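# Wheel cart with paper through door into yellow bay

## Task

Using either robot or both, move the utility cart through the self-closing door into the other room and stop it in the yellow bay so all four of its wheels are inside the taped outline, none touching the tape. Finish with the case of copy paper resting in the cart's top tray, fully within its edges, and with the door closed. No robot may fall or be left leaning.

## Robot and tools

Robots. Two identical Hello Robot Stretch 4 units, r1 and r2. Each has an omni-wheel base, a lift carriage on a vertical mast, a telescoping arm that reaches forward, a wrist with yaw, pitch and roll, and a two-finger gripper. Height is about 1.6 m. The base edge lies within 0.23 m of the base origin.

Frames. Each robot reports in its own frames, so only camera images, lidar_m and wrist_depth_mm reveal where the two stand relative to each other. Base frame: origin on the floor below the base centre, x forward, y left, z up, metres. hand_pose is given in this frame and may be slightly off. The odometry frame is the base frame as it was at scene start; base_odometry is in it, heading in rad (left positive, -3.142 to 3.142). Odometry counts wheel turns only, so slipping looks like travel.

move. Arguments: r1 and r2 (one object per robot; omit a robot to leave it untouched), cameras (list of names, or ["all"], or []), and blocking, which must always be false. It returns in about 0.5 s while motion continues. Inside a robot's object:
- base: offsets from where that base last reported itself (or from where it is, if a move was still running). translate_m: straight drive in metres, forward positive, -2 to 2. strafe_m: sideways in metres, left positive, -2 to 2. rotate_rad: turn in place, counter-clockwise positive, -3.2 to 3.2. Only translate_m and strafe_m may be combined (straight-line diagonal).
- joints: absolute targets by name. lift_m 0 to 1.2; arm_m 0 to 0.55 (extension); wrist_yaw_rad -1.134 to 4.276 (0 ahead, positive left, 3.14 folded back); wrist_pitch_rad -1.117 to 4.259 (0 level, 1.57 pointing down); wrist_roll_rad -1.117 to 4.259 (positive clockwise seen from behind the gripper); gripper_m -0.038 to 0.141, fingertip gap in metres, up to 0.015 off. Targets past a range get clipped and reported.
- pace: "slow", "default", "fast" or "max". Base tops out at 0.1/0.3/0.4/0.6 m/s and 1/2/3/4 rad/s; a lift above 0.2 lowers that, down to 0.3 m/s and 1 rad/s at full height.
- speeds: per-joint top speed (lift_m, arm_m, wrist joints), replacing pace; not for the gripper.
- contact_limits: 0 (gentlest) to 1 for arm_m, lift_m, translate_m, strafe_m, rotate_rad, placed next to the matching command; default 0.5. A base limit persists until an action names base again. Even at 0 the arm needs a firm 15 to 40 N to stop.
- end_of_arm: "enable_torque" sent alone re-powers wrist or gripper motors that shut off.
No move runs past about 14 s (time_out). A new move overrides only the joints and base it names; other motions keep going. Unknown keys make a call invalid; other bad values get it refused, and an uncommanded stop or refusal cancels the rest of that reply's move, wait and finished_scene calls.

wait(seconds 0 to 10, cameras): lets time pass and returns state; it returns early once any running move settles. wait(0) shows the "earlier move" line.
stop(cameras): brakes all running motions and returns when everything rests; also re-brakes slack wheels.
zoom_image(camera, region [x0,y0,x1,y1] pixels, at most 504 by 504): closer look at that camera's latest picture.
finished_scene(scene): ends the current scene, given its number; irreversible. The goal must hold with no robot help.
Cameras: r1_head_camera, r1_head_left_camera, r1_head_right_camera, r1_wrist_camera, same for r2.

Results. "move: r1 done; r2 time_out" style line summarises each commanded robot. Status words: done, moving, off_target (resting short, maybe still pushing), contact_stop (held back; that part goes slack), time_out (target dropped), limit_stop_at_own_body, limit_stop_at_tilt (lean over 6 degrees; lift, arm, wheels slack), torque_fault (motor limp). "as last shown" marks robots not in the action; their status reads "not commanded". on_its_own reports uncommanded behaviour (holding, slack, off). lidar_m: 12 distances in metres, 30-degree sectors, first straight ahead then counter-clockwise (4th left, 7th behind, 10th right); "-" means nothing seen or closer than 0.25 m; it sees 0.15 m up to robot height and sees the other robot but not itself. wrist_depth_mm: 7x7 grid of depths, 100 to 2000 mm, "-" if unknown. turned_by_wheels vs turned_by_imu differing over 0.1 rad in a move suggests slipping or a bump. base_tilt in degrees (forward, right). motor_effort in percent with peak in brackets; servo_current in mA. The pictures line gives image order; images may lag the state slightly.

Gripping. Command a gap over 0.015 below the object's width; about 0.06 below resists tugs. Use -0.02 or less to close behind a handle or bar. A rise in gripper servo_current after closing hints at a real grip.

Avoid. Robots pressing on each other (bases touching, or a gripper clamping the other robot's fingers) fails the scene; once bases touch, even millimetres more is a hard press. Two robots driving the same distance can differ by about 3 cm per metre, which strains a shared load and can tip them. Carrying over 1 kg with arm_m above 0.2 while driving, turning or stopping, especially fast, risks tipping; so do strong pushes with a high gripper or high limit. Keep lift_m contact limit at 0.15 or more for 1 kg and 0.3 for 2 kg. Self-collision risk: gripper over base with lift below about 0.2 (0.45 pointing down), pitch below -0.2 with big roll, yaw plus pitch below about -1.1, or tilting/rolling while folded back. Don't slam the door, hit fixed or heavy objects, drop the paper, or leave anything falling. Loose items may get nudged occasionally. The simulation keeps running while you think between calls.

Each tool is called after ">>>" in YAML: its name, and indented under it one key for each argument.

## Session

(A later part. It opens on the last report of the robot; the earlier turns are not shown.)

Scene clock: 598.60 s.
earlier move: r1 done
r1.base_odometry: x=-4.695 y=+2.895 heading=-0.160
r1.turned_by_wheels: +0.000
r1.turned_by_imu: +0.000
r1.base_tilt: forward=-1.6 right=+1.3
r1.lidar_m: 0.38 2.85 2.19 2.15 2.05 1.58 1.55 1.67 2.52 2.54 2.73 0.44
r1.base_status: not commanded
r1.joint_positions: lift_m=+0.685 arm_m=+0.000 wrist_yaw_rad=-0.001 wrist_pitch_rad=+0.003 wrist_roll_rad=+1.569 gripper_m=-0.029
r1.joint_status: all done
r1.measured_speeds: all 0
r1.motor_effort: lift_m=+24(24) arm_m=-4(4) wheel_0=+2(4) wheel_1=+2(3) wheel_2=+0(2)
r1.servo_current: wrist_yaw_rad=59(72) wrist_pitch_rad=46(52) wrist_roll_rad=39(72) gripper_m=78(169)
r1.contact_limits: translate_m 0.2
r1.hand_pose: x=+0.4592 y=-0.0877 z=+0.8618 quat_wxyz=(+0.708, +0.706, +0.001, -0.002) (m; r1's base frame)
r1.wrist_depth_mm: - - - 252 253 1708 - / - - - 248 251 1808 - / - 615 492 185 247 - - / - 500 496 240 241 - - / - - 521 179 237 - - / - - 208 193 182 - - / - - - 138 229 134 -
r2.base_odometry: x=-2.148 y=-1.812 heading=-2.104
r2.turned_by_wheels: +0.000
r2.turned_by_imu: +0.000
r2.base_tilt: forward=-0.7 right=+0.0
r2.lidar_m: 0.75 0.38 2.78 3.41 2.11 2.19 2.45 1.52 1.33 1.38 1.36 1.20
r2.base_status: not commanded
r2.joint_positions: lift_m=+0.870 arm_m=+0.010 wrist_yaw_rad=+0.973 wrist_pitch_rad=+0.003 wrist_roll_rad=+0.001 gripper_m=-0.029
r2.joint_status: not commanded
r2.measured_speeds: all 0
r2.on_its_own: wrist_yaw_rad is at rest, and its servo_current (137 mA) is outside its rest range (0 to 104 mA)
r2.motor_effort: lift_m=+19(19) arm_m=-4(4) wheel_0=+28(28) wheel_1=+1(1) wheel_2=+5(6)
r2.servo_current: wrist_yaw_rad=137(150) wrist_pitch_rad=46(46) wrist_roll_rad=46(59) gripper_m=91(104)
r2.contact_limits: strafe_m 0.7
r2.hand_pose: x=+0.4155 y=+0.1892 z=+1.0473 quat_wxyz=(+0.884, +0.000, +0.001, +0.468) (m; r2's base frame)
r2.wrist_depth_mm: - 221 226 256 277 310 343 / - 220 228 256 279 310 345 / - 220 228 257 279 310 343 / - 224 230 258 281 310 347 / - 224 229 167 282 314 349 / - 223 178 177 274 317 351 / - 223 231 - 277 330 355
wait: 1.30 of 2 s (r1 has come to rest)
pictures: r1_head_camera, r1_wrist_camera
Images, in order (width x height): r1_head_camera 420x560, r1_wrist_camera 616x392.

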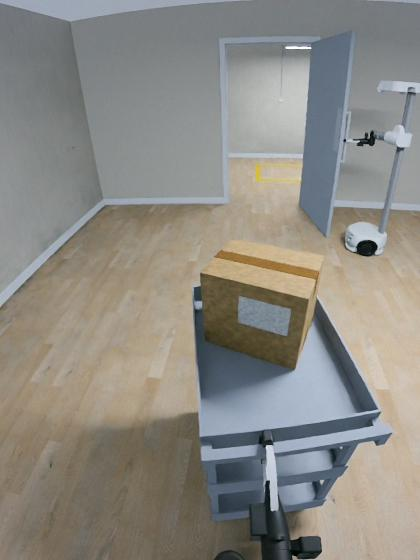

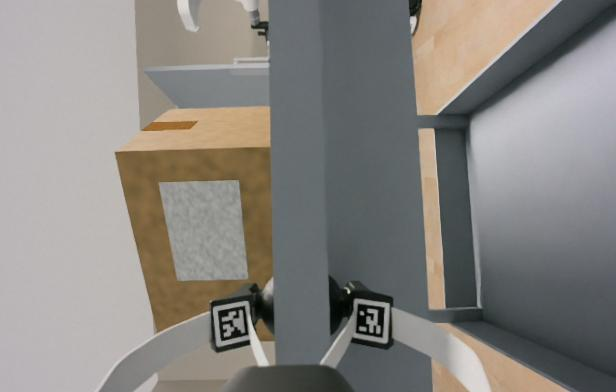

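>>> move:
  blocking: false
  r1: {"base":{"translate_m":0.4},"pace":"slow","contact_limits":{"translate_m":0.7}}

>>> wait:
  seconds: 5.5
  cameras: ["r1_head_camera","r1_wrist_camera"]

Scene clock: 618.00 s.
move: r1 moving
r1.base_odometry: x=-4.683 y=+2.893 heading=-0.159
r1.turned_by_wheels: +0.000
r1.turned_by_imu: +0.000
r1.base_tilt: forward=-1.6 right=+1.3
r1.lidar_m: 0.33 2.82 2.20 2.13 2.05 1.59 1.55 1.69 2.54 2.54 2.74 0.44
r1.base_status: translate_m moving
r1.joint_positions: lift_m=+0.685 arm_m=+0.000 wrist_yaw_rad=-0.001 wrist_pitch_rad=+0.005 wrist_roll_rad=+1.569 gripper_m=-0.029
r1.joint_status: not commanded
r1.measured_speeds: translate_m=+0.049 strafe_m=-0.001 rotate_rad=-0.002 lift_m=+0.000 arm_m=+0.000 wrist_yaw_rad=+0.000 wrist_pitch_rad=+0.005 wrist_roll_rad=+0.000
r1.motor_effort: lift_m=+24(24) arm_m=+3(4) wheel_0=+7(7) wheel_1=+8(8) wheel_2=-8(8)
r1.servo_current: wrist_yaw_rad=59(59) wrist_pitch_rad=46(52) wrist_roll_rad=39(59) gripper_m=65(72)
r1.contact_limits: translate_m 0.7
r1.hand_pose: x=+0.4591 y=-0.0877 z=+0.8613 quat_wxyz=(+0.708, +0.707, +0.001, -0.002) (m; r1's base frame)
r1.wrist_depth_mm: - - - 250 252 1661 - / - - - 245 247 1756 - / - - 512 238 241 - - / - 484 480 236 237 - - / - 530 512 173 234 - - / - - 211 186 182 - - / - - 176 - 225 136 -
r2.base_odometry: x=-2.148 y=-1.812 heading=-2.104
r2.turned_by_wheels: +0.000
r2.turned_by_imu: +0.000
r2.base_tilt: forward=-0.6 right=+0.0
r2.lidar_m: 0.74 0.39 2.80 3.39 2.14 2.21 2.44 1.53 1.34 1.36 1.36 1.21
r2.base_status: not commanded
r2.joint_positions: lift_m=+0.870 arm_m=+0.010 wrist_yaw_rad=+0.973 wrist_pitch_rad=+0.003 wrist_roll_rad=+0.001 gripper_m=-0.029
r2.joint_status: not commanded
r2.measured_speeds: all 0
r2.motor_effort: lift_m=+19(19) arm_m=-4(4) wheel_0=+27(27) wheel_1=+0(1) wheel_2=+6(6)
r2.servo_current: wrist_yaw_rad=143(150) wrist_pitch_rad=39(46) wrist_roll_rad=52(59) gripper_m=91(98)
r2.contact_limits: strafe_m 0.7
r2.hand_pose: x=+0.4155 y=+0.1892 z=+1.0473 quat_wxyz=(+0.884, +0.000, +0.001, +0.468) (m; r2's base frame)
r2.wrist_depth_mm: - 221 227 256 278 307 343 / - 220 227 257 278 310 342 / - 220 229 257 278 312 345 / - 223 229 258 281 312 347 / - 224 229 167 282 314 351 / - 223 178 177 274 317 351 / - 223 231 - 276 329 355
pictures: none

Scene clock: 622.77 s.
earlier move: r1 done
r1.base_odometry: x=-4.301 y=+2.832 heading=-0.159
r1.turned_by_wheels: +0.000
r1.turned_by_imu: +0.000
r1.base_tilt: forward=-1.6 right=+1.2
r1.lidar_m: 0.41 2.80 2.19 2.11 2.30 2.01 1.94 2.14 2.64 2.57 0.50 0.39
r1.base_status: done
r1.joint_positions: lift_m=+0.685 arm_m=+0.000 wrist_yaw_rad=+0.000 wrist_pitch_rad=+0.006 wrist_roll_rad=+1.569 gripper_m=-0.029
r1.joint_status: not commanded
r1.measured_speeds: all 0
r1.motor_effort: lift_m=+24(25) arm_m=+4(4) wheel_0=+6(10) wheel_1=+4(8) wheel_2=-2(10)
r1.servo_current: wrist_yaw_rad=52(65) wrist_pitch_rad=52(59) wrist_roll_rad=46(59) gripper_m=59(72)
r1.contact_limits: translate_m 0.7
r1.hand_pose: x=+0.4592 y=-0.0875 z=+0.8610 quat_wxyz=(+0.708, +0.707, +0.002, -0.002) (m; r1's base frame)
r1.wrist_depth_mm: - - 549 201 204 - - / - 427 430 - 210 - - / - 462 459 154 215 - - / - 539 517 158 219 - - / - - 591 161 226 - - / - - 208 167 183 1756 - / - - 179 129 236 135 1255
r2.base_odometry: x=-2.148 y=-1.812 heading=-2.104
r2.turned_by_wheels: +0.000
r2.turned_by_imu: +0.001
r2.base_tilt: forward=-0.7 right=+0.0
r2.lidar_m: 0.72 0.36 2.78 3.43 1.76 1.98 2.45 1.49 1.34 1.36 1.37 1.21
r2.base_status: not commanded
r2.joint_positions: lift_m=+0.870 arm_m=+0.010 wrist_yaw_rad=+0.973 wrist_pitch_rad=+0.003 wrist_roll_rad=+0.001 gripper_m=-0.029
r2.joint_status: not commanded
r2.measured_speeds: all 0
r2.on_its_own: wrist_yaw_rad is at rest, and its servo_current (130 mA) is outside its rest range (0 to 104 mA)
r2.motor_effort: lift_m=+19(19) arm_m=-4(4) wheel_0=+27(28) wheel_1=+1(1) wheel_2=+5(6)
r2.servo_current: wrist_yaw_rad=130(156) wrist_pitch_rad=46(52) wrist_roll_rad=39(59) gripper_m=98(104)
r2.contact_limits: strafe_m 0.7
r2.hand_pose: x=+0.4155 y=+0.1892 z=+1.0473 quat_wxyz=(+0.884, +0.000, +0.001, +0.468) (m; r2's base frame)
r2.wrist_depth_mm: - 222 227 256 277 309 343 / - 219 228 257 278 309 343 / - 220 229 256 279 309 347 / - 224 230 258 281 312 347 / - 224 229 167 282 312 347 / - 222 178 178 276 315 349 / - 222 231 - 277 329 351
wait: 4.77 of 5.5 s (r1 has come to rest)
pictures: r1_head_camera, r1_wrist_camera
Images, in order (width x height): r1_head_camera 420x560, r1_wrist_camera 616x392.

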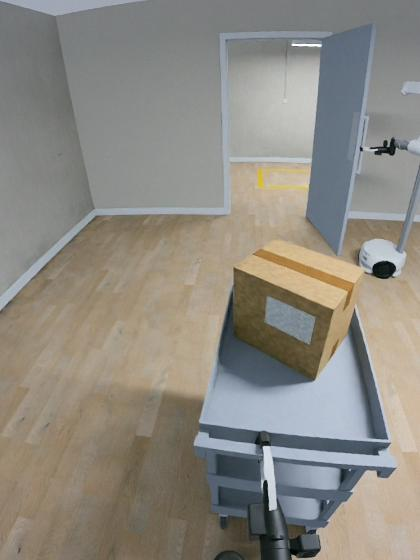

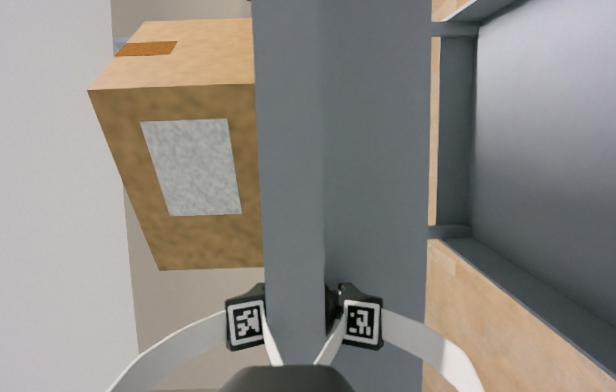

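>>> move:
  blocking: false
  cameras: ["r1_head_camera","r1_wrist_camera","r2_head_camera"]

Scene clock: 650.60 s.
r1.base_odometry: x=-4.301 y=+2.832 heading=-0.159
r1.turned_by_wheels: +0.000
r1.turned_by_imu: +0.000
r1.base_tilt: forward=-1.6 right=+1.3
r1.lidar_m: 0.38 2.80 2.18 2.10 2.31 1.98 1.95 2.13 2.65 2.58 0.50 0.41
r1.base_status: done
r1.joint_positions: lift_m=+0.685 arm_m=+0.000 wrist_yaw_rad=+0.000 wrist_pitch_rad=+0.006 wrist_roll_rad=+1.569 gripper_m=-0.029
r1.joint_status: not commanded
r1.measured_speeds: all 0
r1.motor_effort: lift_m=+24(25) arm_m=+4(4) wheel_0=+7(10) wheel_1=+4(8) wheel_2=-2(10)
r1.servo_current: wrist_yaw_rad=26(65) wrist_pitch_rad=52(59) wrist_roll_rad=46(59) gripper_m=52(72)
r1.contact_limits: translate_m 0.7
r1.hand_pose: x=+0.4592 y=-0.0875 z=+0.8610 quat_wxyz=(+0.708, +0.707, +0.002, -0.002) (m; r1's base frame)
r1.wrist_depth_mm: - - 559 201 204 - - / - 427 430 - 209 - - / - 459 462 154 214 - - / - 539 517 158 219 - - / - - 585 161 225 - - / - - 208 167 183 1756 - / - - 180 130 237 135 1255
r2.base_odometry: x=-2.148 y=-1.812 heading=-2.104
r2.turned_by_wheels: +0.000
r2.turned_by_imu: +0.000
r2.base_tilt: forward=-0.7 right=+0.0
r2.lidar_m: 0.74 0.37 2.74 3.42 1.80 1.99 2.47 1.53 1.33 1.37 1.36 1.20
r2.base_status: not commanded
r2.joint_positions: lift_m=+0.870 arm_m=+0.010 wrist_yaw_rad=+0.973 wrist_pitch_rad=+0.003 wrist_roll_rad=+0.001 gripper_m=-0.029
r2.joint_status: not commanded
r2.measured_speeds: all 0
r2.on_its_own: wrist_yaw_rad is at rest, and its servo_current (137 mA) is outside its rest range (0 to 104 mA)
r2.motor_effort: lift_m=+19(19) arm_m=-4(4) wheel_0=+27(28) wheel_1=+1(1) wheel_2=+5(6)
r2.servo_current: wrist_yaw_rad=137(156) wrist_pitch_rad=33(52) wrist_roll_rad=46(59) gripper_m=98(104)
r2.contact_limits: strafe_m 0.7
r2.hand_pose: x=+0.4155 y=+0.1892 z=+1.0473 quat_wxyz=(+0.884, +0.000, +0.001, +0.468) (m; r2's base frame)
r2.wrist_depth_mm: - 220 227 257 277 309 342 / - 220 228 257 279 309 345 / - 221 229 257 278 312 345 / - 224 229 257 282 312 347 / - 225 229 168 282 314 349 / - 223 177 177 274 317 351 / - 223 231 - 276 329 355
pictures: r1_head_camera, r1_wrist_camera, r2_head_camera
Images, in order (width x height): r1_head_camera 420x560, r1_wrist_camera 616x392, r2_head_camera 420x560.

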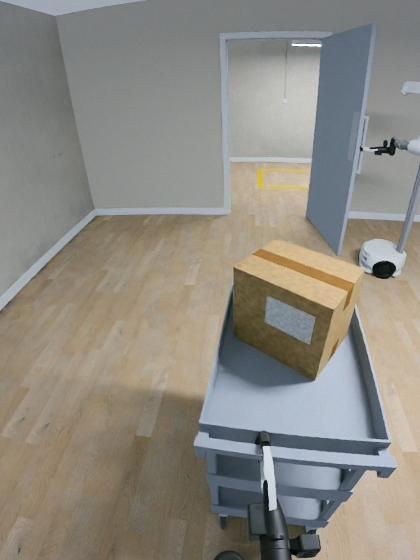

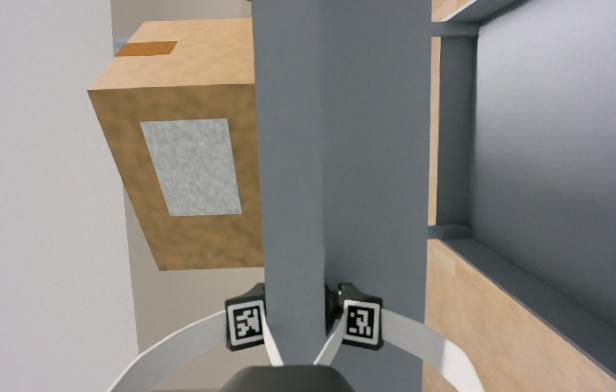

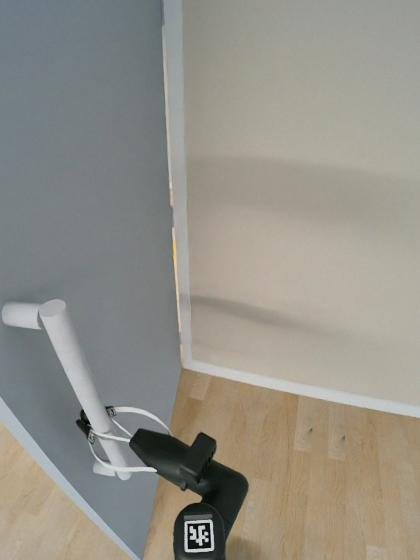

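>>> move:
  blocking: false
  r1: {"base":{"translate_m":0.37,"strafe_m":-0.15},"contact_limits":{"translate_m":0.7},"pace":"slow"}

>>> wait:
  seconds: 6
  cameras: ["r1_head_camera","r1_wrist_camera"]

Scene clock: 666.33 s.
move: r1 moving
r1.base_odometry: x=-4.289 y=+2.825 heading=-0.158
r1.turned_by_wheels: +0.001
r1.turned_by_imu: +0.001
r1.base_tilt: forward=-1.6 right=+1.3
r1.lidar_m: 0.40 2.78 2.17 2.10 2.30 2.02 1.96 2.14 2.63 2.57 0.50 0.38
r1.base_status: translate_m moving; strafe_m moving
r1.joint_positions: lift_m=+0.685 arm_m=+0.000 wrist_yaw_rad=+0.000 wrist_pitch_rad=+0.006 wrist_roll_rad=+1.569 gripper_m=-0.029
r1.joint_status: not commanded
r1.measured_speeds: translate_m=+0.049 strafe_m=-0.019 rotate_rad=+0.001 lift_m=+0.000 arm_m=+0.000 wrist_yaw_rad=+0.001 wrist_pitch_rad=+0.000 wrist_roll_rad=+0.000
r1.motor_effort: lift_m=+24(24) arm_m=+4(4) wheel_0=+9(10) wheel_1=+6(6) wheel_2=-7(7)
r1.servo_current: wrist_yaw_rad=52(72) wrist_pitch_rad=39(59) wrist_roll_rad=33(59) gripper_m=52(59)
r1.contact_limits: translate_m 0.7
r1.hand_pose: x=+0.4592 y=-0.0875 z=+0.8610 quat_wxyz=(+0.708, +0.707, +0.002, -0.002) (m; r1's base frame)
r1.wrist_depth_mm: - - 554 200 203 - - / - 427 430 - 207 - - / - 459 466 153 213 - - / - 539 521 157 219 - - / - - 591 161 225 - - / - - 211 167 186 1618 - / - - 177 130 237 135 1229
r2.base_odometry: x=-2.148 y=-1.812 heading=-2.104
r2.turned_by_wheels: +0.000
r2.turned_by_imu: +0.000
r2.base_tilt: forward=-0.7 right=+0.0
r2.lidar_m: 0.74 0.37 2.80 3.41 1.79 1.99 2.45 1.52 1.34 1.37 1.36 1.20
r2.base_status: not commanded
r2.joint_positions: lift_m=+0.870 arm_m=+0.010 wrist_yaw_rad=+0.973 wrist_pitch_rad=+0.003 wrist_roll_rad=+0.001 gripper_m=-0.029
r2.joint_status: not commanded
r2.measured_speeds: all 0
r2.motor_effort: lift_m=+19(19) arm_m=-4(4) wheel_0=+27(27) wheel_1=+1(1) wheel_2=+6(6)
r2.servo_current: wrist_yaw_rad=143(150) wrist_pitch_rad=46(46) wrist_roll_rad=52(59) gripper_m=98(98)
r2.contact_limits: strafe_m 0.7
r2.hand_pose: x=+0.4155 y=+0.1892 z=+1.0473 quat_wxyz=(+0.884, +0.000, +0.001, +0.468) (m; r2's base frame)
r2.wrist_depth_mm: - 221 227 256 277 310 343 / - 220 229 256 279 310 343 / - 220 229 257 279 310 345 / - 224 229 259 279 310 347 / - 224 229 167 283 315 349 / - 223 177 177 276 317 351 / - 222 231 - 277 329 355
pictures: none

Scene clock: 671.03 s.
earlier move: r1 done
r1.base_odometry: x=-3.959 y=+2.625 heading=-0.158
r1.turned_by_wheels: +0.000
r1.turned_by_imu: +0.000
r1.base_tilt: forward=-1.6 right=+1.3
r1.lidar_m: 0.40 2.94 2.28 2.24 2.41 2.38 2.30 2.56 2.49 2.47 0.47 0.39
r1.base_status: done
r1.joint_positions: lift_m=+0.685 arm_m=+0.000 wrist_yaw_rad=+0.000 wrist_pitch_rad=+0.006 wrist_roll_rad=+1.569 gripper_m=-0.029
r1.joint_status: not commanded
r1.measured_speeds: all 0
r1.motor_effort: lift_m=+24(24) arm_m=+4(4) wheel_0=+6(12) wheel_1=+3(7) wheel_2=-1(7)
r1.servo_current: wrist_yaw_rad=52(78) wrist_pitch_rad=46(59) wrist_roll_rad=46(65) gripper_m=59(65)
r1.contact_limits: translate_m 0.7
r1.hand_pose: x=+0.4592 y=-0.0873 z=+0.8609 quat_wxyz=(+0.708, +0.707, +0.002, -0.002) (m; r1's base frame)
r1.wrist_depth_mm: - 504 504 - 198 - - / - 421 421 146 204 - - / - 469 466 - 210 - - / - 559 530 155 217 - - / - - 615 159 225 1808 - / - - 208 186 183 1618 1281 / - - 183 129 239 135 1229
r2.base_odometry: x=-2.148 y=-1.812 heading=-2.104
r2.turned_by_wheels: +0.000
r2.turned_by_imu: +0.001
r2.base_tilt: forward=-0.6 right=+0.0
r2.lidar_m: 0.72 0.39 2.76 3.43 1.43 1.69 2.44 1.51 1.34 1.37 1.37 1.20
r2.base_status: not commanded
r2.joint_positions: lift_m=+0.870 arm_m=+0.010 wrist_yaw_rad=+0.973 wrist_pitch_rad=+0.003 wrist_roll_rad=+0.001 gripper_m=-0.029
r2.joint_status: not commanded
r2.measured_speeds: all 0
r2.on_its_own: wrist_yaw_rad is at rest, and its servo_current (137 mA) is outside its rest range (0 to 104 mA)
r2.motor_effort: lift_m=+19(19) arm_m=-4(4) wheel_0=+27(28) wheel_1=+0(1) wheel_2=+6(6)
r2.servo_current: wrist_yaw_rad=137(156) wrist_pitch_rad=39(46) wrist_roll_rad=46(59) gripper_m=91(104)
r2.contact_limits: strafe_m 0.7
r2.hand_pose: x=+0.4155 y=+0.1892 z=+1.0473 quat_wxyz=(+0.884, +0.000, +0.001, +0.468) (m; r2's base frame)
r2.wrist_depth_mm: - 221 226 256 277 310 343 / - 220 229 257 278 310 345 / - 221 228 258 279 312 345 / - 223 229 257 279 312 347 / - 225 229 167 282 314 347 / - 222 178 177 274 317 351 / - 224 231 - 276 329 355
wait: 4.70 of 6 s (r1 has come to rest)
pictures: r1_head_camera, r1_wrist_camera
Images, in order (width x height): r1_head_camera 420x560, r1_wrist_camera 616x392.

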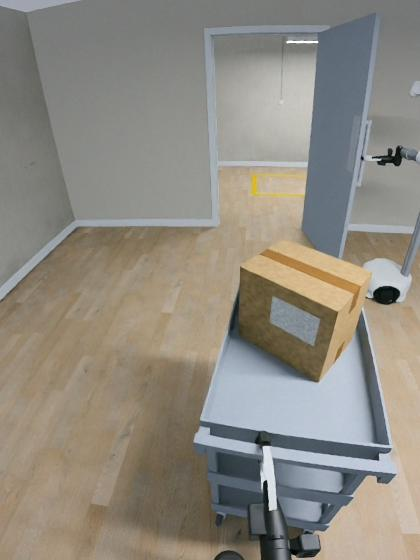

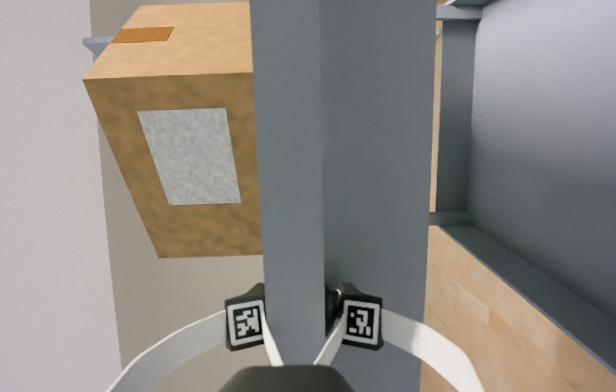

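>>> move:
  blocking: false
  r1: {"base":{"translate_m":0.45,"strafe_m":-0.25},"contact_limits":{"translate_m":0.7},"pace":"slow"}

>>> wait:
  seconds: 8
  cameras: ["r1_head_camera","r1_wrist_camera"]

Scene clock: 683.40 s.
move: r1 moving
r1.base_odometry: x=-3.948 y=+2.617 heading=-0.158
r1.turned_by_wheels: +0.001
r1.turned_by_imu: +0.001
r1.base_tilt: forward=-1.6 right=+1.2
r1.lidar_m: 0.40 2.96 2.30 2.24 2.41 2.39 2.33 2.55 2.51 2.47 0.47 0.40
r1.base_status: translate_m moving; strafe_m moving
r1.joint_positions: lift_m=+0.685 arm_m=+0.000 wrist_yaw_rad=+0.000 wrist_pitch_rad=+0.006 wrist_roll_rad=+1.569 gripper_m=-0.029
r1.joint_status: not commanded
r1.measured_speeds: translate_m=+0.049 strafe_m=-0.026 rotate_rad=+0.002 lift_m=+0.000 arm_m=+0.000 wrist_yaw_rad=+0.000 wrist_pitch_rad=+0.000 wrist_roll_rad=+0.000
r1.motor_effort: lift_m=+24(24) arm_m=+4(4) wheel_0=+12(12) wheel_1=+2(3) wheel_2=-6(7)
r1.servo_current: wrist_yaw_rad=39(65) wrist_pitch_rad=46(59) wrist_roll_rad=26(59) gripper_m=59(59)
r1.contact_limits: translate_m 0.7
r1.hand_pose: x=+0.4592 y=-0.0873 z=+0.8609 quat_wxyz=(+0.708, +0.707, +0.002, -0.002) (m; r1's base frame)
r1.wrist_depth_mm: - 530 496 - 197 - - / - 415 421 199 203 - - / - 469 462 - 210 - - / - 559 525 156 217 - - / - - 615 158 224 1863 - / - - 210 167 185 1576 1308 / - - 177 130 239 135 1281
r2.base_odometry: x=-2.148 y=-1.812 heading=-2.104
r2.turned_by_wheels: +0.000
r2.turned_by_imu: +0.000
r2.base_tilt: forward=-0.6 right=+0.0
r2.lidar_m: 0.73 0.36 2.79 3.43 1.40 1.72 2.45 1.54 1.35 1.38 1.34 1.20
r2.base_status: not commanded
r2.joint_positions: lift_m=+0.870 arm_m=+0.010 wrist_yaw_rad=+0.973 wrist_pitch_rad=+0.003 wrist_roll_rad=+0.001 gripper_m=-0.029
r2.joint_status: not commanded
r2.measured_speeds: all 0
r2.motor_effort: lift_m=+19(19) arm_m=-3(4) wheel_0=+27(27) wheel_1=+1(1) wheel_2=+5(6)
r2.servo_current: wrist_yaw_rad=137(143) wrist_pitch_rad=39(52) wrist_roll_rad=52(59) gripper_m=91(98)
r2.contact_limits: strafe_m 0.7
r2.hand_pose: x=+0.4155 y=+0.1892 z=+1.0473 quat_wxyz=(+0.884, +0.000, +0.001, +0.468) (m; r2's base frame)
r2.wrist_depth_mm: - 220 226 255 277 309 343 / - 220 229 257 278 310 342 / - 220 228 257 279 310 343 / - 223 230 258 281 310 349 / - 224 229 167 282 315 349 / - 223 178 176 274 314 351 / - 223 230 - 276 327 355
pictures: none

Scene clock: 689.20 s.
earlier move: r1 done
r1.base_odometry: x=-3.554 y=+2.308 heading=-0.158
r1.turned_by_wheels: +0.000
r1.turned_by_imu: +0.001
r1.base_tilt: forward=-1.6 right=+1.2
r1.lidar_m: 0.40 3.18 2.49 2.45 2.59 2.83 2.80 2.95 2.31 2.26 0.51 0.38
r1.base_status: done
r1.joint_positions: lift_m=+0.685 arm_m=+0.000 wrist_yaw_rad=+0.001 wrist_pitch_rad=+0.006 wrist_roll_rad=+1.569 gripper_m=-0.029
r1.joint_status: not commanded
r1.measured_speeds: all 0
r1.motor_effort: lift_m=+24(24) arm_m=+4(4) wheel_0=+5(12) wheel_1=+4(6) wheel_2=-1(7)
r1.servo_current: wrist_yaw_rad=52(72) wrist_pitch_rad=39(59) wrist_roll_rad=46(65) gripper_m=52(65)
r1.contact_limits: translate_m 0.7
r1.hand_pose: x=+0.4593 y=-0.0873 z=+0.8609 quat_wxyz=(+0.708, +0.707, +0.002, -0.002) (m; r1's base frame)
r1.wrist_depth_mm: - - 544 199 204 - - / - 427 430 - 208 - - / - 459 459 154 213 - - / - 544 521 158 220 - - / - - 591 161 225 - - / - - 211 185 183 1661 - / - - 177 129 237 135 1255
r2.base_odometry: x=-2.148 y=-1.812 heading=-2.104
r2.turned_by_wheels: +0.000
r2.turned_by_imu: +0.001
r2.base_tilt: forward=-0.6 right=+0.0
r2.lidar_m: 0.73 0.36 2.78 3.42 0.90 1.34 2.48 1.53 1.35 1.36 1.36 1.21
r2.base_status: not commanded
r2.joint_positions: lift_m=+0.870 arm_m=+0.010 wrist_yaw_rad=+0.973 wrist_pitch_rad=+0.003 wrist_roll_rad=+0.001 gripper_m=-0.029
r2.joint_status: not commanded
r2.measured_speeds: all 0
r2.on_its_own: wrist_yaw_rad is at rest, and its servo_current (137 mA) is outside its rest range (0 to 104 mA)
r2.motor_effort: lift_m=+19(19) arm_m=-3(4) wheel_0=+27(28) wheel_1=+1(1) wheel_2=+6(6)
r2.servo_current: wrist_yaw_rad=137(156) wrist_pitch_rad=39(52) wrist_roll_rad=46(65) gripper_m=91(104)
r2.contact_limits: strafe_m 0.7
r2.hand_pose: x=+0.4155 y=+0.1892 z=+1.0473 quat_wxyz=(+0.884, +0.000, +0.001, +0.468) (m; r2's base frame)
r2.wrist_depth_mm: - 220 226 255 278 309 343 / - 220 229 257 279 310 345 / - 221 228 257 279 312 345 / - 224 229 258 281 312 343 / - 224 230 167 282 314 349 / - 222 178 177 274 314 353 / - 223 231 - 277 327 353
wait: 5.80 of 8 s (r1 has come to rest)
pictures: r1_head_camera, r1_wrist_camera
Images, in order (width x height): r1_head_camera 420x560, r1_wrist_camera 616x392.

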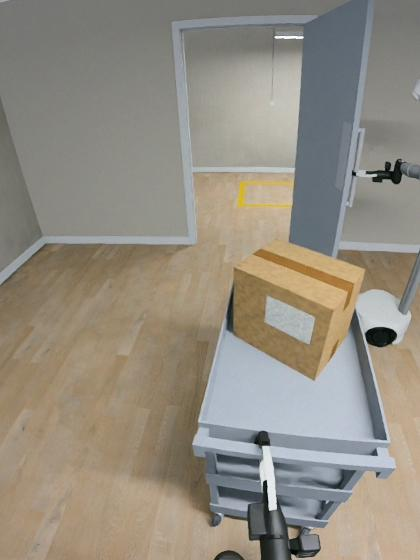

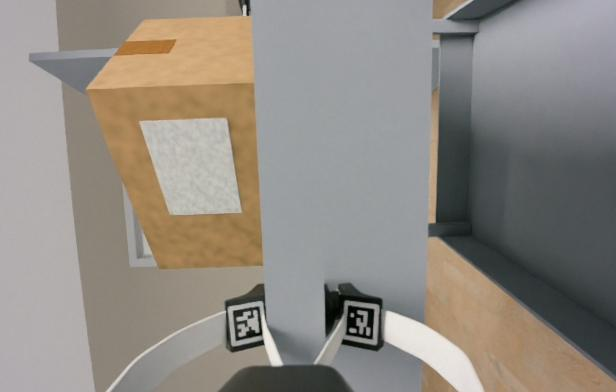

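>>> move:
  blocking: false
  r1: {"base":{"translate_m":0.35,"strafe_m":-0.18},"contact_limits":{"translate_m":0.7},"pace":"slow"}

>>> wait:
  seconds: 8
  cameras: ["r1_head_camera","r1_head_right_camera","r2_head_left_camera","r2_head_right_camera"]

Scene clock: 697.43 s.
move: r1 moving
r1.base_odometry: x=-3.543 y=+2.299 heading=-0.157
r1.turned_by_wheels: +0.001
r1.turned_by_imu: +0.000
r1.base_tilt: forward=-1.6 right=+1.3
r1.lidar_m: 0.40 3.18 2.50 2.46 2.62 2.84 2.82 2.95 2.30 2.26 0.50 0.42
r1.base_status: translate_m moving; strafe_m moving
r1.joint_positions: lift_m=+0.685 arm_m=+0.000 wrist_yaw_rad=+0.001 wrist_pitch_rad=+0.006 wrist_roll_rad=+1.569 gripper_m=-0.029
r1.joint_status: not commanded
r1.measured_speeds: translate_m=+0.049 strafe_m=-0.025 rotate_rad=+0.000 lift_m=+0.000 arm_m=+0.000 wrist_yaw_rad=+0.000 wrist_pitch_rad=+0.000 wrist_roll_rad=+0.000
r1.motor_effort: lift_m=+24(24) arm_m=+4(4) wheel_0=+8(11) wheel_1=+2(6) wheel_2=-6(7)
r1.servo_current: wrist_yaw_rad=39(65) wrist_pitch_rad=46(52) wrist_roll_rad=52(59) gripper_m=59(59)
r1.contact_limits: translate_m 0.7
r1.hand_pose: x=+0.4593 y=-0.0873 z=+0.8609 quat_wxyz=(+0.708, +0.707, +0.002, -0.002) (m; r1's base frame)
r1.wrist_depth_mm: - - 549 199 204 - - / - 424 430 - 208 - - / - 459 462 153 215 - - / - 544 517 158 219 - - / - - 597 161 225 - - / - - 211 167 183 1661 - / - - 177 130 238 135 1255
r2.base_odometry: x=-2.148 y=-1.812 heading=-2.104
r2.turned_by_wheels: +0.000
r2.turned_by_imu: +0.000
r2.base_tilt: forward=-0.7 right=+0.0
r2.lidar_m: 0.74 0.38 2.79 3.42 0.89 1.33 2.44 1.50 1.35 1.36 1.36 1.21
r2.base_status: not commanded
r2.joint_positions: lift_m=+0.870 arm_m=+0.010 wrist_yaw_rad=+0.973 wrist_pitch_rad=+0.003 wrist_roll_rad=+0.001 gripper_m=-0.029
r2.joint_status: not commanded
r2.measured_speeds: all 0
r2.motor_effort: lift_m=+19(19) arm_m=-4(4) wheel_0=+27(28) wheel_1=+1(1) wheel_2=+6(6)
r2.servo_current: wrist_yaw_rad=137(150) wrist_pitch_rad=46(46) wrist_roll_rad=46(52) gripper_m=91(104)
r2.contact_limits: strafe_m 0.7
r2.hand_pose: x=+0.4155 y=+0.1892 z=+1.0473 quat_wxyz=(+0.884, +0.000, +0.001, +0.468) (m; r2's base frame)
r2.wrist_depth_mm: - 220 227 255 278 307 343 / - 220 228 256 278 310 342 / - 220 229 258 279 312 343 / - 224 229 259 279 310 347 / - 225 229 167 283 314 347 / - 221 178 177 276 314 349 / - 224 231 - 276 329 355
pictures: none

Scene clock: 702.03 s.
earlier move: r1 done
r1.base_odometry: x=-3.237 y=+2.075 heading=-0.157
r1.turned_by_wheels: +0.000
r1.turned_by_imu: -0.001
r1.base_tilt: forward=-1.6 right=+1.3
r1.lidar_m: 0.39 2.78 2.66 2.61 2.76 3.22 3.18 2.75 2.16 2.13 0.50 0.42
r1.base_status: done
r1.joint_positions: lift_m=+0.685 arm_m=+0.000 wrist_yaw_rad=+0.001 wrist_pitch_rad=+0.006 wrist_roll_rad=+1.569 gripper_m=-0.029
r1.joint_status: not commanded
r1.measured_speeds: all 0
r1.motor_effort: lift_m=+24(24) arm_m=+4(4) wheel_0=+4(11) wheel_1=+2(6) wheel_2=-2(7)
r1.servo_current: wrist_yaw_rad=46(78) wrist_pitch_rad=46(59) wrist_roll_rad=46(72) gripper_m=59(65)
r1.contact_limits: translate_m 0.7
r1.hand_pose: x=+0.4593 y=-0.0873 z=+0.8609 quat_wxyz=(+0.708, +0.707, +0.002, -0.002) (m; r1's base frame)
r1.wrist_depth_mm: - - 597 205 207 - - / - 433 433 - 211 - - / - 459 455 213 216 - - / - 530 512 159 221 - - / - - 580 163 226 - - / - - 209 167 182 1808 - / - - 180 130 237 136 1229
r2.base_odometry: x=-2.148 y=-1.812 heading=-2.104
r2.turned_by_wheels: +0.000
r2.turned_by_imu: +0.001
r2.base_tilt: forward=-0.7 right=+0.0
r2.lidar_m: 0.73 0.36 2.74 0.61 0.52 0.99 2.46 1.51 1.32 1.35 1.37 1.19
r2.base_status: not commanded
r2.joint_positions: lift_m=+0.870 arm_m=+0.010 wrist_yaw_rad=+0.973 wrist_pitch_rad=+0.003 wrist_roll_rad=+0.001 gripper_m=-0.029
r2.joint_status: not commanded
r2.measured_speeds: all 0
r2.on_its_own: wrist_yaw_rad is at rest, and its servo_current (137 mA) is outside its rest range (0 to 104 mA)
r2.motor_effort: lift_m=+19(19) arm_m=-4(4) wheel_0=+27(28) wheel_1=+1(1) wheel_2=+6(6)
r2.servo_current: wrist_yaw_rad=137(156) wrist_pitch_rad=46(52) wrist_roll_rad=52(59) gripper_m=98(104)
r2.contact_limits: strafe_m 0.7
r2.hand_pose: x=+0.4155 y=+0.1892 z=+1.0473 quat_wxyz=(+0.884, +0.000, +0.001, +0.468) (m; r2's base frame)
r2.wrist_depth_mm: - 220 227 255 277 310 342 / - 220 228 256 279 309 343 / - 220 229 257 281 310 345 / - 224 229 258 282 312 347 / - 224 230 167 283 314 349 / - 223 178 177 276 315 351 / - 223 231 - 274 327 353
wait: 4.60 of 8 s (r1 has come to rest)
pictures: r1_head_camera, r1_head_right_camera, r2_head_left_camera, r2_head_right_camera
Images, in order (width x height): r1_head_camera 420x560, r1_head_right_camera 420x672, r2_head_left_camera 420x672, r2_head_right_camera 420x672.

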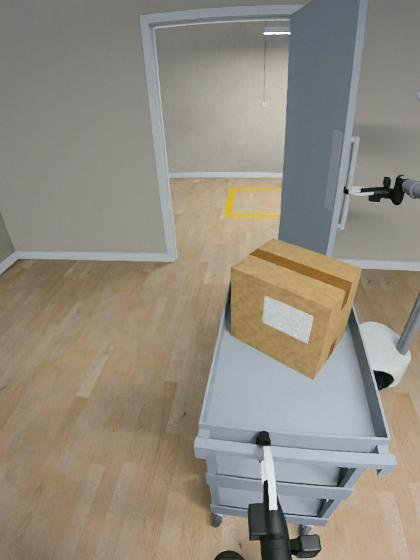

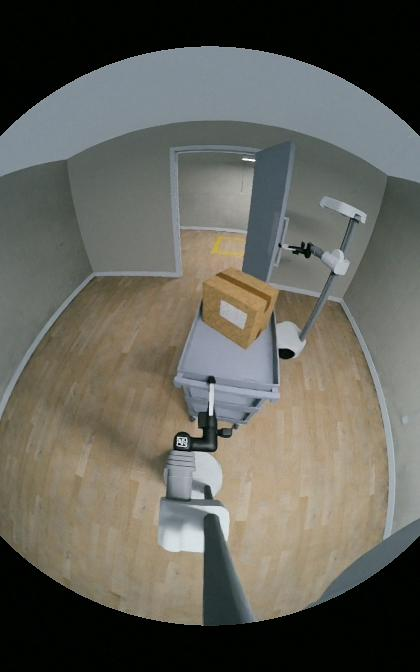

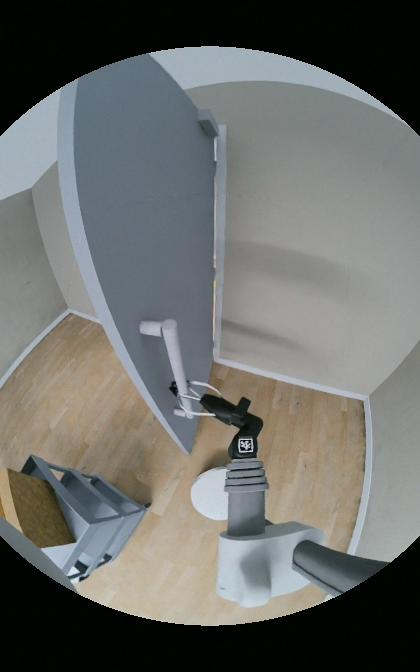

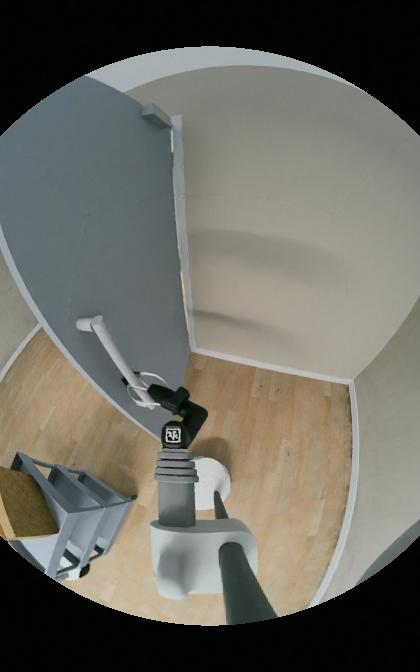

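>>> move:
  blocking: false
  r1: {"base":{"translate_m":-0.25},"contact_limits":{"translate_m":0.7},"pace":"slow"}

>>> wait:
  seconds: 6
  cameras: ["r1_head_camera","r1_wrist_camera"]

Scene clock: 718.80 s.
move: r1 moving
r1.base_odometry: x=-3.249 y=+2.077 heading=-0.157
r1.turned_by_wheels: +0.000
r1.turned_by_imu: +0.000
r1.base_tilt: forward=-1.6 right=+1.2
r1.lidar_m: 0.41 2.82 2.63 2.59 2.77 3.21 3.16 2.77 2.17 2.14 0.51 0.42
r1.base_status: translate_m moving
r1.joint_positions: lift_m=+0.685 arm_m=+0.000 wrist_yaw_rad=+0.001 wrist_pitch_rad=+0.007 wrist_roll_rad=+1.569 gripper_m=-0.029
r1.joint_status: not commanded
r1.measured_speeds: translate_m=-0.048 strafe_m=+0.000 rotate_rad=+0.000 lift_m=+0.000 arm_m=+0.000 wrist_yaw_rad=+0.000 wrist_pitch_rad=+0.000 wrist_roll_rad=+0.000
r1.motor_effort: lift_m=+24(24) arm_m=+0(4) wheel_0=-4(5) wheel_1=-4(6) wheel_2=+8(8)
r1.servo_current: wrist_yaw_rad=39(59) wrist_pitch_rad=46(52) wrist_roll_rad=59(59) gripper_m=59(59)
r1.contact_limits: translate_m 0.7
r1.hand_pose: x=+0.4593 y=-0.0873 z=+0.8609 quat_wxyz=(+0.708, +0.707, +0.003, -0.002) (m; r1's base frame)
r1.wrist_depth_mm: - - 597 205 208 - - / - 436 430 - 211 - - / - 455 459 214 216 - - / - 535 512 160 220 - - / - - 585 163 227 - - / - - 211 168 182 1708 - / - - 177 151 237 135 1182
r2.base_odometry: x=-2.148 y=-1.812 heading=-2.104
r2.turned_by_wheels: +0.000
r2.turned_by_imu: +0.000
r2.base_tilt: forward=-0.7 right=+0.0
r2.lidar_m: 0.71 0.39 2.77 0.65 0.53 0.99 2.45 1.51 1.35 1.37 1.35 1.20
r2.base_status: not commanded
r2.joint_positions: lift_m=+0.870 arm_m=+0.010 wrist_yaw_rad=+0.973 wrist_pitch_rad=+0.003 wrist_roll_rad=+0.001 gripper_m=-0.029
r2.joint_status: not commanded
r2.measured_speeds: all 0
r2.motor_effort: lift_m=+19(19) arm_m=-4(4) wheel_0=+27(27) wheel_1=+1(1) wheel_2=+5(6)
r2.servo_current: wrist_yaw_rad=143(143) wrist_pitch_rad=39(52) wrist_roll_rad=46(52) gripper_m=98(98)
r2.contact_limits: strafe_m 0.7
r2.hand_pose: x=+0.4155 y=+0.1892 z=+1.0473 quat_wxyz=(+0.884, +0.000, +0.001, +0.468) (m; r2's base frame)
r2.wrist_depth_mm: - 221 227 256 278 309 345 / - 220 228 257 278 310 343 / - 220 229 257 279 310 345 / - 224 229 258 281 314 347 / - 225 230 167 282 315 349 / - 223 178 177 274 315 351 / - 223 230 - 276 329 353
pictures: none

Scene clock: 722.10 s.
earlier move: r1 done
r1.base_odometry: x=-3.484 y=+2.114 heading=-0.158
r1.turned_by_wheels: -0.001
r1.turned_by_imu: -0.001
r1.base_tilt: forward=-1.6 right=+1.3
r1.lidar_m: 0.38 3.06 2.68 2.63 2.82 2.97 2.92 2.75 2.14 2.10 0.54 0.43
r1.base_status: done
r1.joint_positions: lift_m=+0.685 arm_m=+0.000 wrist_yaw_rad=+0.000 wrist_pitch_rad=+0.007 wrist_roll_rad=+1.569 gripper_m=-0.029
r1.joint_status: not commanded
r1.measured_speeds: all 0
r1.motor_effort: lift_m=+24(24) arm_m=-4(4) wheel_0=-6(10) wheel_1=-3(7) wheel_2=+1(11)
r1.servo_current: wrist_yaw_rad=46(65) wrist_pitch_rad=46(59) wrist_roll_rad=52(65) gripper_m=52(65)
r1.contact_limits: translate_m 0.7
r1.hand_pose: x=+0.4593 y=-0.0875 z=+0.8609 quat_wxyz=(+0.708, +0.707, +0.002, -0.002) (m; r1's base frame)
r1.wrist_depth_mm: - - - 230 229 1430 - / - - 597 169 231 - - / - 455 462 230 231 - - / - 500 492 169 232 - - / - - 544 170 232 - - / - - 206 181 181 788 - / - - 180 - 231 136 -
r2.base_odometry: x=-2.148 y=-1.812 heading=-2.104
r2.turned_by_wheels: +0.000
r2.turned_by_imu: +0.000
r2.base_tilt: forward=-0.7 right=+0.0
r2.lidar_m: 0.72 0.36 2.76 3.42 0.72 0.99 2.46 1.53 1.35 1.36 1.36 1.19
r2.base_status: not commanded
r2.joint_positions: lift_m=+0.870 arm_m=+0.010 wrist_yaw_rad=+0.973 wrist_pitch_rad=+0.003 wrist_roll_rad=+0.001 gripper_m=-0.029
r2.joint_status: not commanded
r2.measured_speeds: all 0
r2.on_its_own: wrist_yaw_rad is at rest, and its servo_current (143 mA) is outside its rest range (0 to 104 mA)
r2.motor_effort: lift_m=+19(19) arm_m=-4(4) wheel_0=+27(28) wheel_1=+1(1) wheel_2=+5(6)
r2.servo_current: wrist_yaw_rad=143(150) wrist_pitch_rad=39(52) wrist_roll_rad=52(59) gripper_m=98(104)
r2.contact_limits: strafe_m 0.7
r2.hand_pose: x=+0.4155 y=+0.1892 z=+1.0473 quat_wxyz=(+0.884, +0.000, +0.001, +0.468) (m; r2's base frame)
r2.wrist_depth_mm: - 221 228 256 277 310 343 / - 220 227 256 279 310 343 / - 221 229 258 278 310 345 / - 224 229 259 282 310 345 / - 224 229 168 282 314 349 / - 223 178 177 276 315 351 / - 223 231 - 277 330 353
wait: 3.30 of 6 s (r1 has come to rest)
pictures: r1_head_camera, r1_wrist_camera
Images, in order (width x height): r1_head_camera 420x560, r1_wrist_camera 616x392.

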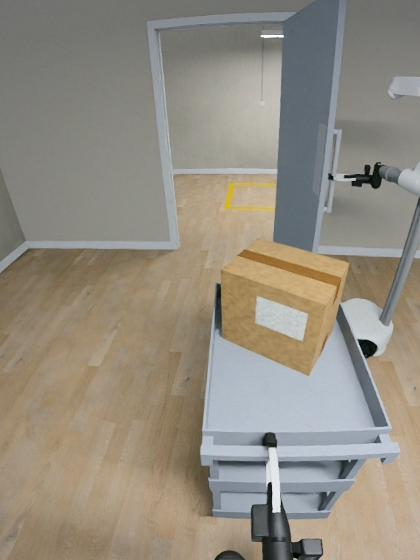

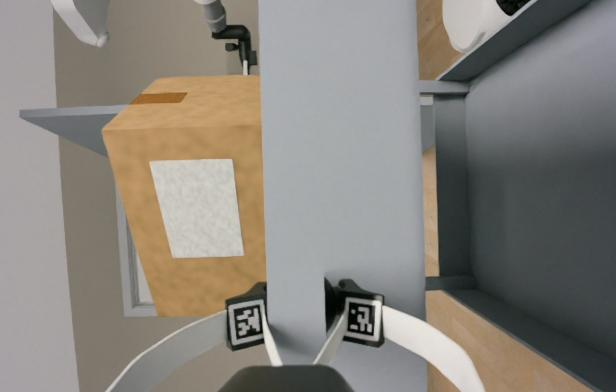

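>>> move:
  blocking: false
  r1: {"base":{"translate_m":-0.5},"contact_limits":{"translate_m":0.7},"pace":"slow"}

>>> wait:
  seconds: 8
  cameras: ["r1_head_camera","r1_wrist_camera"]

Scene clock: 740.73 s.
move: r1 moving
r1.base_odometry: x=-3.496 y=+2.116 heading=-0.159
r1.turned_by_wheels: -0.001
r1.turned_by_imu: -0.001
r1.base_tilt: forward=-1.6 right=+1.3
r1.lidar_m: 0.37 3.08 2.67 2.62 2.82 2.96 2.92 2.75 2.15 2.10 0.53 0.40
r1.base_status: translate_m moving
r1.joint_positions: lift_m=+0.685 arm_m=+0.000 wrist_yaw_rad=+0.000 wrist_pitch_rad=+0.007 wrist_roll_rad=+1.569 gripper_m=-0.029
r1.joint_status: not commanded
r1.measured_speeds: translate_m=-0.049 strafe_m=+0.000 rotate_rad=+0.003 lift_m=+0.000 arm_m=+0.000 wrist_yaw_rad=+0.000 wrist_pitch_rad=+0.000 wrist_roll_rad=+0.000
r1.motor_effort: lift_m=+24(24) arm_m=-3(4) wheel_0=-10(10) wheel_1=-6(7) wheel_2=+6(7)
r1.servo_current: wrist_yaw_rad=46(72) wrist_pitch_rad=52(52) wrist_roll_rad=59(59) gripper_m=59(65)
r1.contact_limits: translate_m 0.7
r1.hand_pose: x=+0.4593 y=-0.0875 z=+0.8609 quat_wxyz=(+0.708, +0.707, +0.002, -0.002) (m; r1's base frame)
r1.wrist_depth_mm: - - - 229 230 1430 - / - - 597 169 230 - - / - 459 462 230 230 - - / - 500 496 170 232 - - / - - 549 170 231 - - / - - 206 179 181 820 - / - - 180 - 231 137 -
r2.base_odometry: x=-2.148 y=-1.812 heading=-2.104
r2.turned_by_wheels: +0.000
r2.turned_by_imu: +0.000
r2.base_tilt: forward=-0.7 right=+0.0
r2.lidar_m: 0.74 0.37 2.81 3.42 0.73 0.96 2.43 1.53 1.33 1.36 1.35 1.19
r2.base_status: not commanded
r2.joint_positions: lift_m=+0.870 arm_m=+0.010 wrist_yaw_rad=+0.973 wrist_pitch_rad=+0.003 wrist_roll_rad=+0.001 gripper_m=-0.029
r2.joint_status: not commanded
r2.measured_speeds: all 0
r2.motor_effort: lift_m=+19(19) arm_m=-4(4) wheel_0=+27(27) wheel_1=+1(1) wheel_2=+5(6)
r2.servo_current: wrist_yaw_rad=137(143) wrist_pitch_rad=46(46) wrist_roll_rad=46(59) gripper_m=91(104)
r2.contact_limits: strafe_m 0.7
r2.hand_pose: x=+0.4155 y=+0.1892 z=+1.0473 quat_wxyz=(+0.884, +0.000, +0.001, +0.468) (m; r2's base frame)
r2.wrist_depth_mm: - 220 226 256 278 310 343 / - 220 228 257 279 310 345 / - 220 229 256 281 310 345 / - 224 229 259 281 312 345 / - 224 229 168 281 314 349 / - 223 178 177 274 317 351 / - 224 231 - 276 329 353
pictures: none

Scene clock: 746.50 s.
earlier move: r1 done
r1.base_odometry: x=-3.977 y=+2.193 heading=-0.159
r1.turned_by_wheels: +0.000
r1.turned_by_imu: -0.002
r1.base_tilt: forward=-1.6 right=+1.3
r1.lidar_m: 0.40 3.48 2.74 2.65 2.86 2.48 2.43 2.65 2.09 2.04 0.48 0.44
r1.base_status: done
r1.joint_positions: lift_m=+0.685 arm_m=+0.000 wrist_yaw_rad=+0.000 wrist_pitch_rad=+0.007 wrist_roll_rad=+1.569 gripper_m=-0.029
r1.joint_status: not commanded
r1.measured_speeds: all 0
r1.motor_effort: lift_m=+24(24) arm_m=-4(4) wheel_0=-7(11) wheel_1=-3(8) wheel_2=+1(7)
r1.servo_current: wrist_yaw_rad=39(72) wrist_pitch_rad=46(59) wrist_roll_rad=46(72) gripper_m=52(65)
r1.contact_limits: translate_m 0.7
r1.hand_pose: x=+0.4593 y=-0.0875 z=+0.8609 quat_wxyz=(+0.708, +0.707, +0.002, -0.002) (m; r1's base frame)
r1.wrist_depth_mm: - - 1756 159 217 - - / - 512 484 160 220 - - / - 459 459 221 223 - - / - 525 504 164 226 - - / - - 564 167 229 - - / - - 188 184 181 1756 - / - - 182 - 235 136 1308
r2.base_odometry: x=-2.148 y=-1.812 heading=-2.104
r2.turned_by_wheels: +0.000
r2.turned_by_imu: +0.001
r2.base_tilt: forward=-0.7 right=+0.0
r2.lidar_m: 0.76 0.36 2.76 3.42 1.19 1.12 2.47 1.52 1.34 1.35 1.35 1.19
r2.base_status: not commanded
r2.joint_positions: lift_m=+0.870 arm_m=+0.010 wrist_yaw_rad=+0.973 wrist_pitch_rad=+0.003 wrist_roll_rad=+0.001 gripper_m=-0.029
r2.joint_status: not commanded
r2.measured_speeds: all 0
r2.on_its_own: wrist_yaw_rad is at rest, and its servo_current (150 mA) is outside its rest range (0 to 104 mA)
r2.motor_effort: lift_m=+19(19) arm_m=-4(4) wheel_0=+27(28) wheel_1=+1(1) wheel_2=+6(6)
r2.servo_current: wrist_yaw_rad=150(150) wrist_pitch_rad=39(52) wrist_roll_rad=39(65) gripper_m=91(104)
r2.contact_limits: strafe_m 0.7
r2.hand_pose: x=+0.4155 y=+0.1892 z=+1.0473 quat_wxyz=(+0.884, +0.000, +0.001, +0.468) (m; r2's base frame)
r2.wrist_depth_mm: - 220 227 256 278 309 342 / - 220 228 256 279 309 343 / - 220 227 257 278 312 347 / - 223 229 260 282 312 347 / - 225 229 167 282 314 351 / - 222 178 177 274 317 349 / - 222 231 - 277 329 353
wait: 5.77 of 8 s (r1 has come to rest)
pictures: r1_head_camera, r1_wrist_camera
Images, in order (width x height): r1_head_camera 420x560, r1_wrist_camera 616x392.

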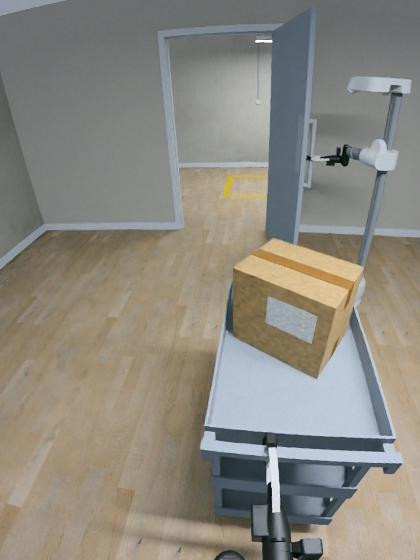

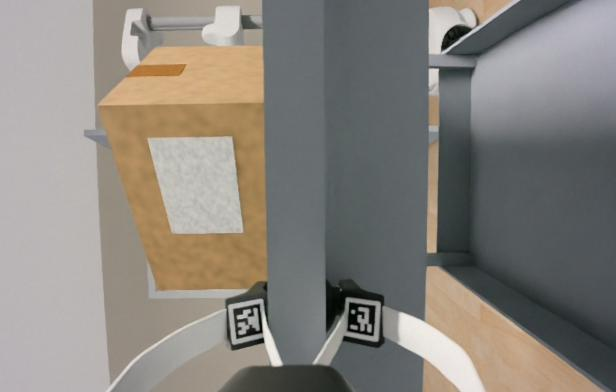

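>>> move:
  blocking: false
  r1: {"base":{"translate_m":0.05,"strafe_m":-0.25},"contact_limits":{"strafe_m":0.7},"pace":"slow"}

>>> wait:
  seconds: 8
  cameras: ["r1_head_camera","r1_wrist_camera"]

Scene clock: 755.63 s.
move: r1 moving
r1.base_odometry: x=-3.977 y=+2.180 heading=-0.159
r1.turned_by_wheels: +0.000
r1.turned_by_imu: +0.000
r1.base_tilt: forward=-1.6 right=+1.3
r1.lidar_m: 0.39 3.46 2.75 2.66 2.90 2.47 2.44 2.63 2.09 2.04 0.52 0.40
r1.base_status: translate_m moving; strafe_m moving
r1.joint_positions: lift_m=+0.685 arm_m=+0.000 wrist_yaw_rad=+0.000 wrist_pitch_rad=+0.007 wrist_roll_rad=+1.569 gripper_m=-0.029
r1.joint_status: not commanded
r1.measured_speeds: translate_m=+0.010 strafe_m=-0.051 rotate_rad=-0.002 lift_m=+0.000 arm_m=+0.000 wrist_yaw_rad=+0.000 wrist_pitch_rad=+0.000 wrist_roll_rad=+0.000
r1.motor_effort: lift_m=+24(24) arm_m=-3(4) wheel_0=+9(10) wheel_1=-4(7) wheel_2=-2(4)
r1.servo_current: wrist_yaw_rad=46(59) wrist_pitch_rad=52(52) wrist_roll_rad=52(65) gripper_m=59(65)
r1.contact_limits: strafe_m 0.7
r1.hand_pose: x=+0.4593 y=-0.0875 z=+0.8609 quat_wxyz=(+0.708, +0.707, +0.002, -0.002) (m; r1's base frame)
r1.wrist_depth_mm: - - 1808 156 214 - - / - 492 462 157 216 - - / - 466 459 218 220 - - / - 525 504 163 224 - - / - - 574 165 228 - - / - - 208 169 182 1576 - / - - 180 - 236 135 1205
r2.base_odometry: x=-2.148 y=-1.812 heading=-2.104
r2.turned_by_wheels: +0.000
r2.turned_by_imu: +0.000
r2.base_tilt: forward=-0.6 right=+0.0
r2.lidar_m: 0.75 0.37 2.76 3.43 1.20 1.14 2.49 1.53 1.34 1.37 1.35 1.22
r2.base_status: not commanded
r2.joint_positions: lift_m=+0.870 arm_m=+0.010 wrist_yaw_rad=+0.973 wrist_pitch_rad=+0.003 wrist_roll_rad=+0.001 gripper_m=-0.029
r2.joint_status: not commanded
r2.measured_speeds: all 0
r2.motor_effort: lift_m=+19(19) arm_m=-4(4) wheel_0=+27(28) wheel_1=+1(1) wheel_2=+6(6)
r2.servo_current: wrist_yaw_rad=143(150) wrist_pitch_rad=39(46) wrist_roll_rad=39(52) gripper_m=91(98)
r2.contact_limits: strafe_m 0.7
r2.hand_pose: x=+0.4155 y=+0.1892 z=+1.0473 quat_wxyz=(+0.884, +0.000, +0.001, +0.468) (m; r2's base frame)
r2.wrist_depth_mm: - 220 226 256 277 307 343 / - 220 228 257 279 310 342 / - 220 229 257 279 310 345 / - 224 229 257 279 312 349 / - 224 229 167 283 314 349 / - 222 178 177 276 315 349 / - 223 231 - 277 329 355
pictures: none

Scene clock: 758.90 s.
earlier move: r1 done
r1.base_odometry: x=-3.967 y=+1.939 heading=-0.159
r1.turned_by_wheels: +0.000
r1.turned_by_imu: -0.001
r1.base_tilt: forward=-1.6 right=+1.3
r1.lidar_m: 0.34 3.51 2.95 2.89 3.10 2.56 2.50 2.37 1.84 1.79 1.93 0.45
r1.base_status: done
r1.joint_positions: lift_m=+0.685 arm_m=+0.000 wrist_yaw_rad=+0.002 wrist_pitch_rad=+0.007 wrist_roll_rad=+1.569 gripper_m=-0.029
r1.joint_status: not commanded
r1.measured_speeds: all 0
r1.motor_effort: lift_m=+24(24) arm_m=+4(4) wheel_0=+5(13) wheel_1=+0(7) wheel_2=-4(6)
r1.servo_current: wrist_yaw_rad=33(72) wrist_pitch_rad=52(59) wrist_roll_rad=39(72) gripper_m=59(65)
r1.contact_limits: strafe_m 0.7
r1.hand_pose: x=+0.4594 y=-0.0868 z=+0.8609 quat_wxyz=(+0.708, +0.707, +0.003, -0.002) (m; r1's base frame)
r1.wrist_depth_mm: - - - - 279 1576 1229 / - - - 258 265 1576 - / - - - 251 252 - - / - 488 477 240 245 - - / - 496 492 177 236 - - / - - 211 185 182 - - / - - 183 131 219 127 -
r2.base_odometry: x=-2.148 y=-1.812 heading=-2.104
r2.turned_by_wheels: +0.000
r2.turned_by_imu: +0.000
r2.base_tilt: forward=-0.7 right=+0.0
r2.lidar_m: 0.75 0.38 2.75 3.42 1.12 1.02 2.46 1.52 1.36 1.36 1.35 1.20
r2.base_status: not commanded
r2.joint_positions: lift_m=+0.870 arm_m=+0.010 wrist_yaw_rad=+0.973 wrist_pitch_rad=+0.003 wrist_roll_rad=+0.001 gripper_m=-0.029
r2.joint_status: not commanded
r2.measured_speeds: all 0
r2.on_its_own: wrist_yaw_rad is at rest, and its servo_current (143 mA) is outside its rest range (0 to 104 mA)
r2.motor_effort: lift_m=+19(19) arm_m=-4(4) wheel_0=+27(28) wheel_1=+0(1) wheel_2=+6(6)
r2.servo_current: wrist_yaw_rad=143(156) wrist_pitch_rad=39(46) wrist_roll_rad=39(59) gripper_m=98(104)
r2.contact_limits: strafe_m 0.7
r2.hand_pose: x=+0.4155 y=+0.1892 z=+1.0473 quat_wxyz=(+0.884, +0.000, +0.001, +0.468) (m; r2's base frame)
r2.wrist_depth_mm: - 221 226 256 278 309 343 / - 220 228 257 278 310 345 / - 220 229 257 279 310 345 / - 224 229 258 281 312 349 / - 224 229 168 282 314 349 / - 224 178 177 273 315 351 / - 223 231 - 276 327 355
wait: 3.27 of 8 s (r1 has come to rest)
pictures: r1_head_camera, r1_wrist_camera
Images, in order (width x height): r1_head_camera 420x560, r1_wrist_camera 616x392.

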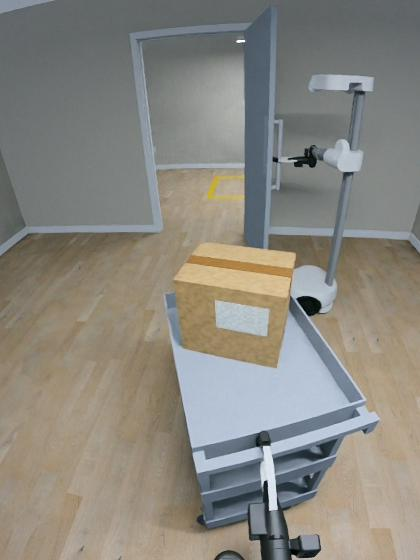

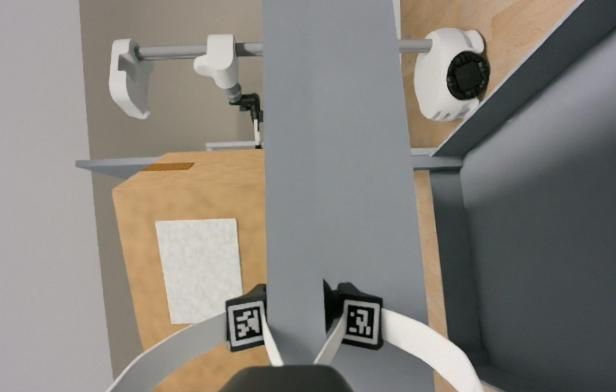

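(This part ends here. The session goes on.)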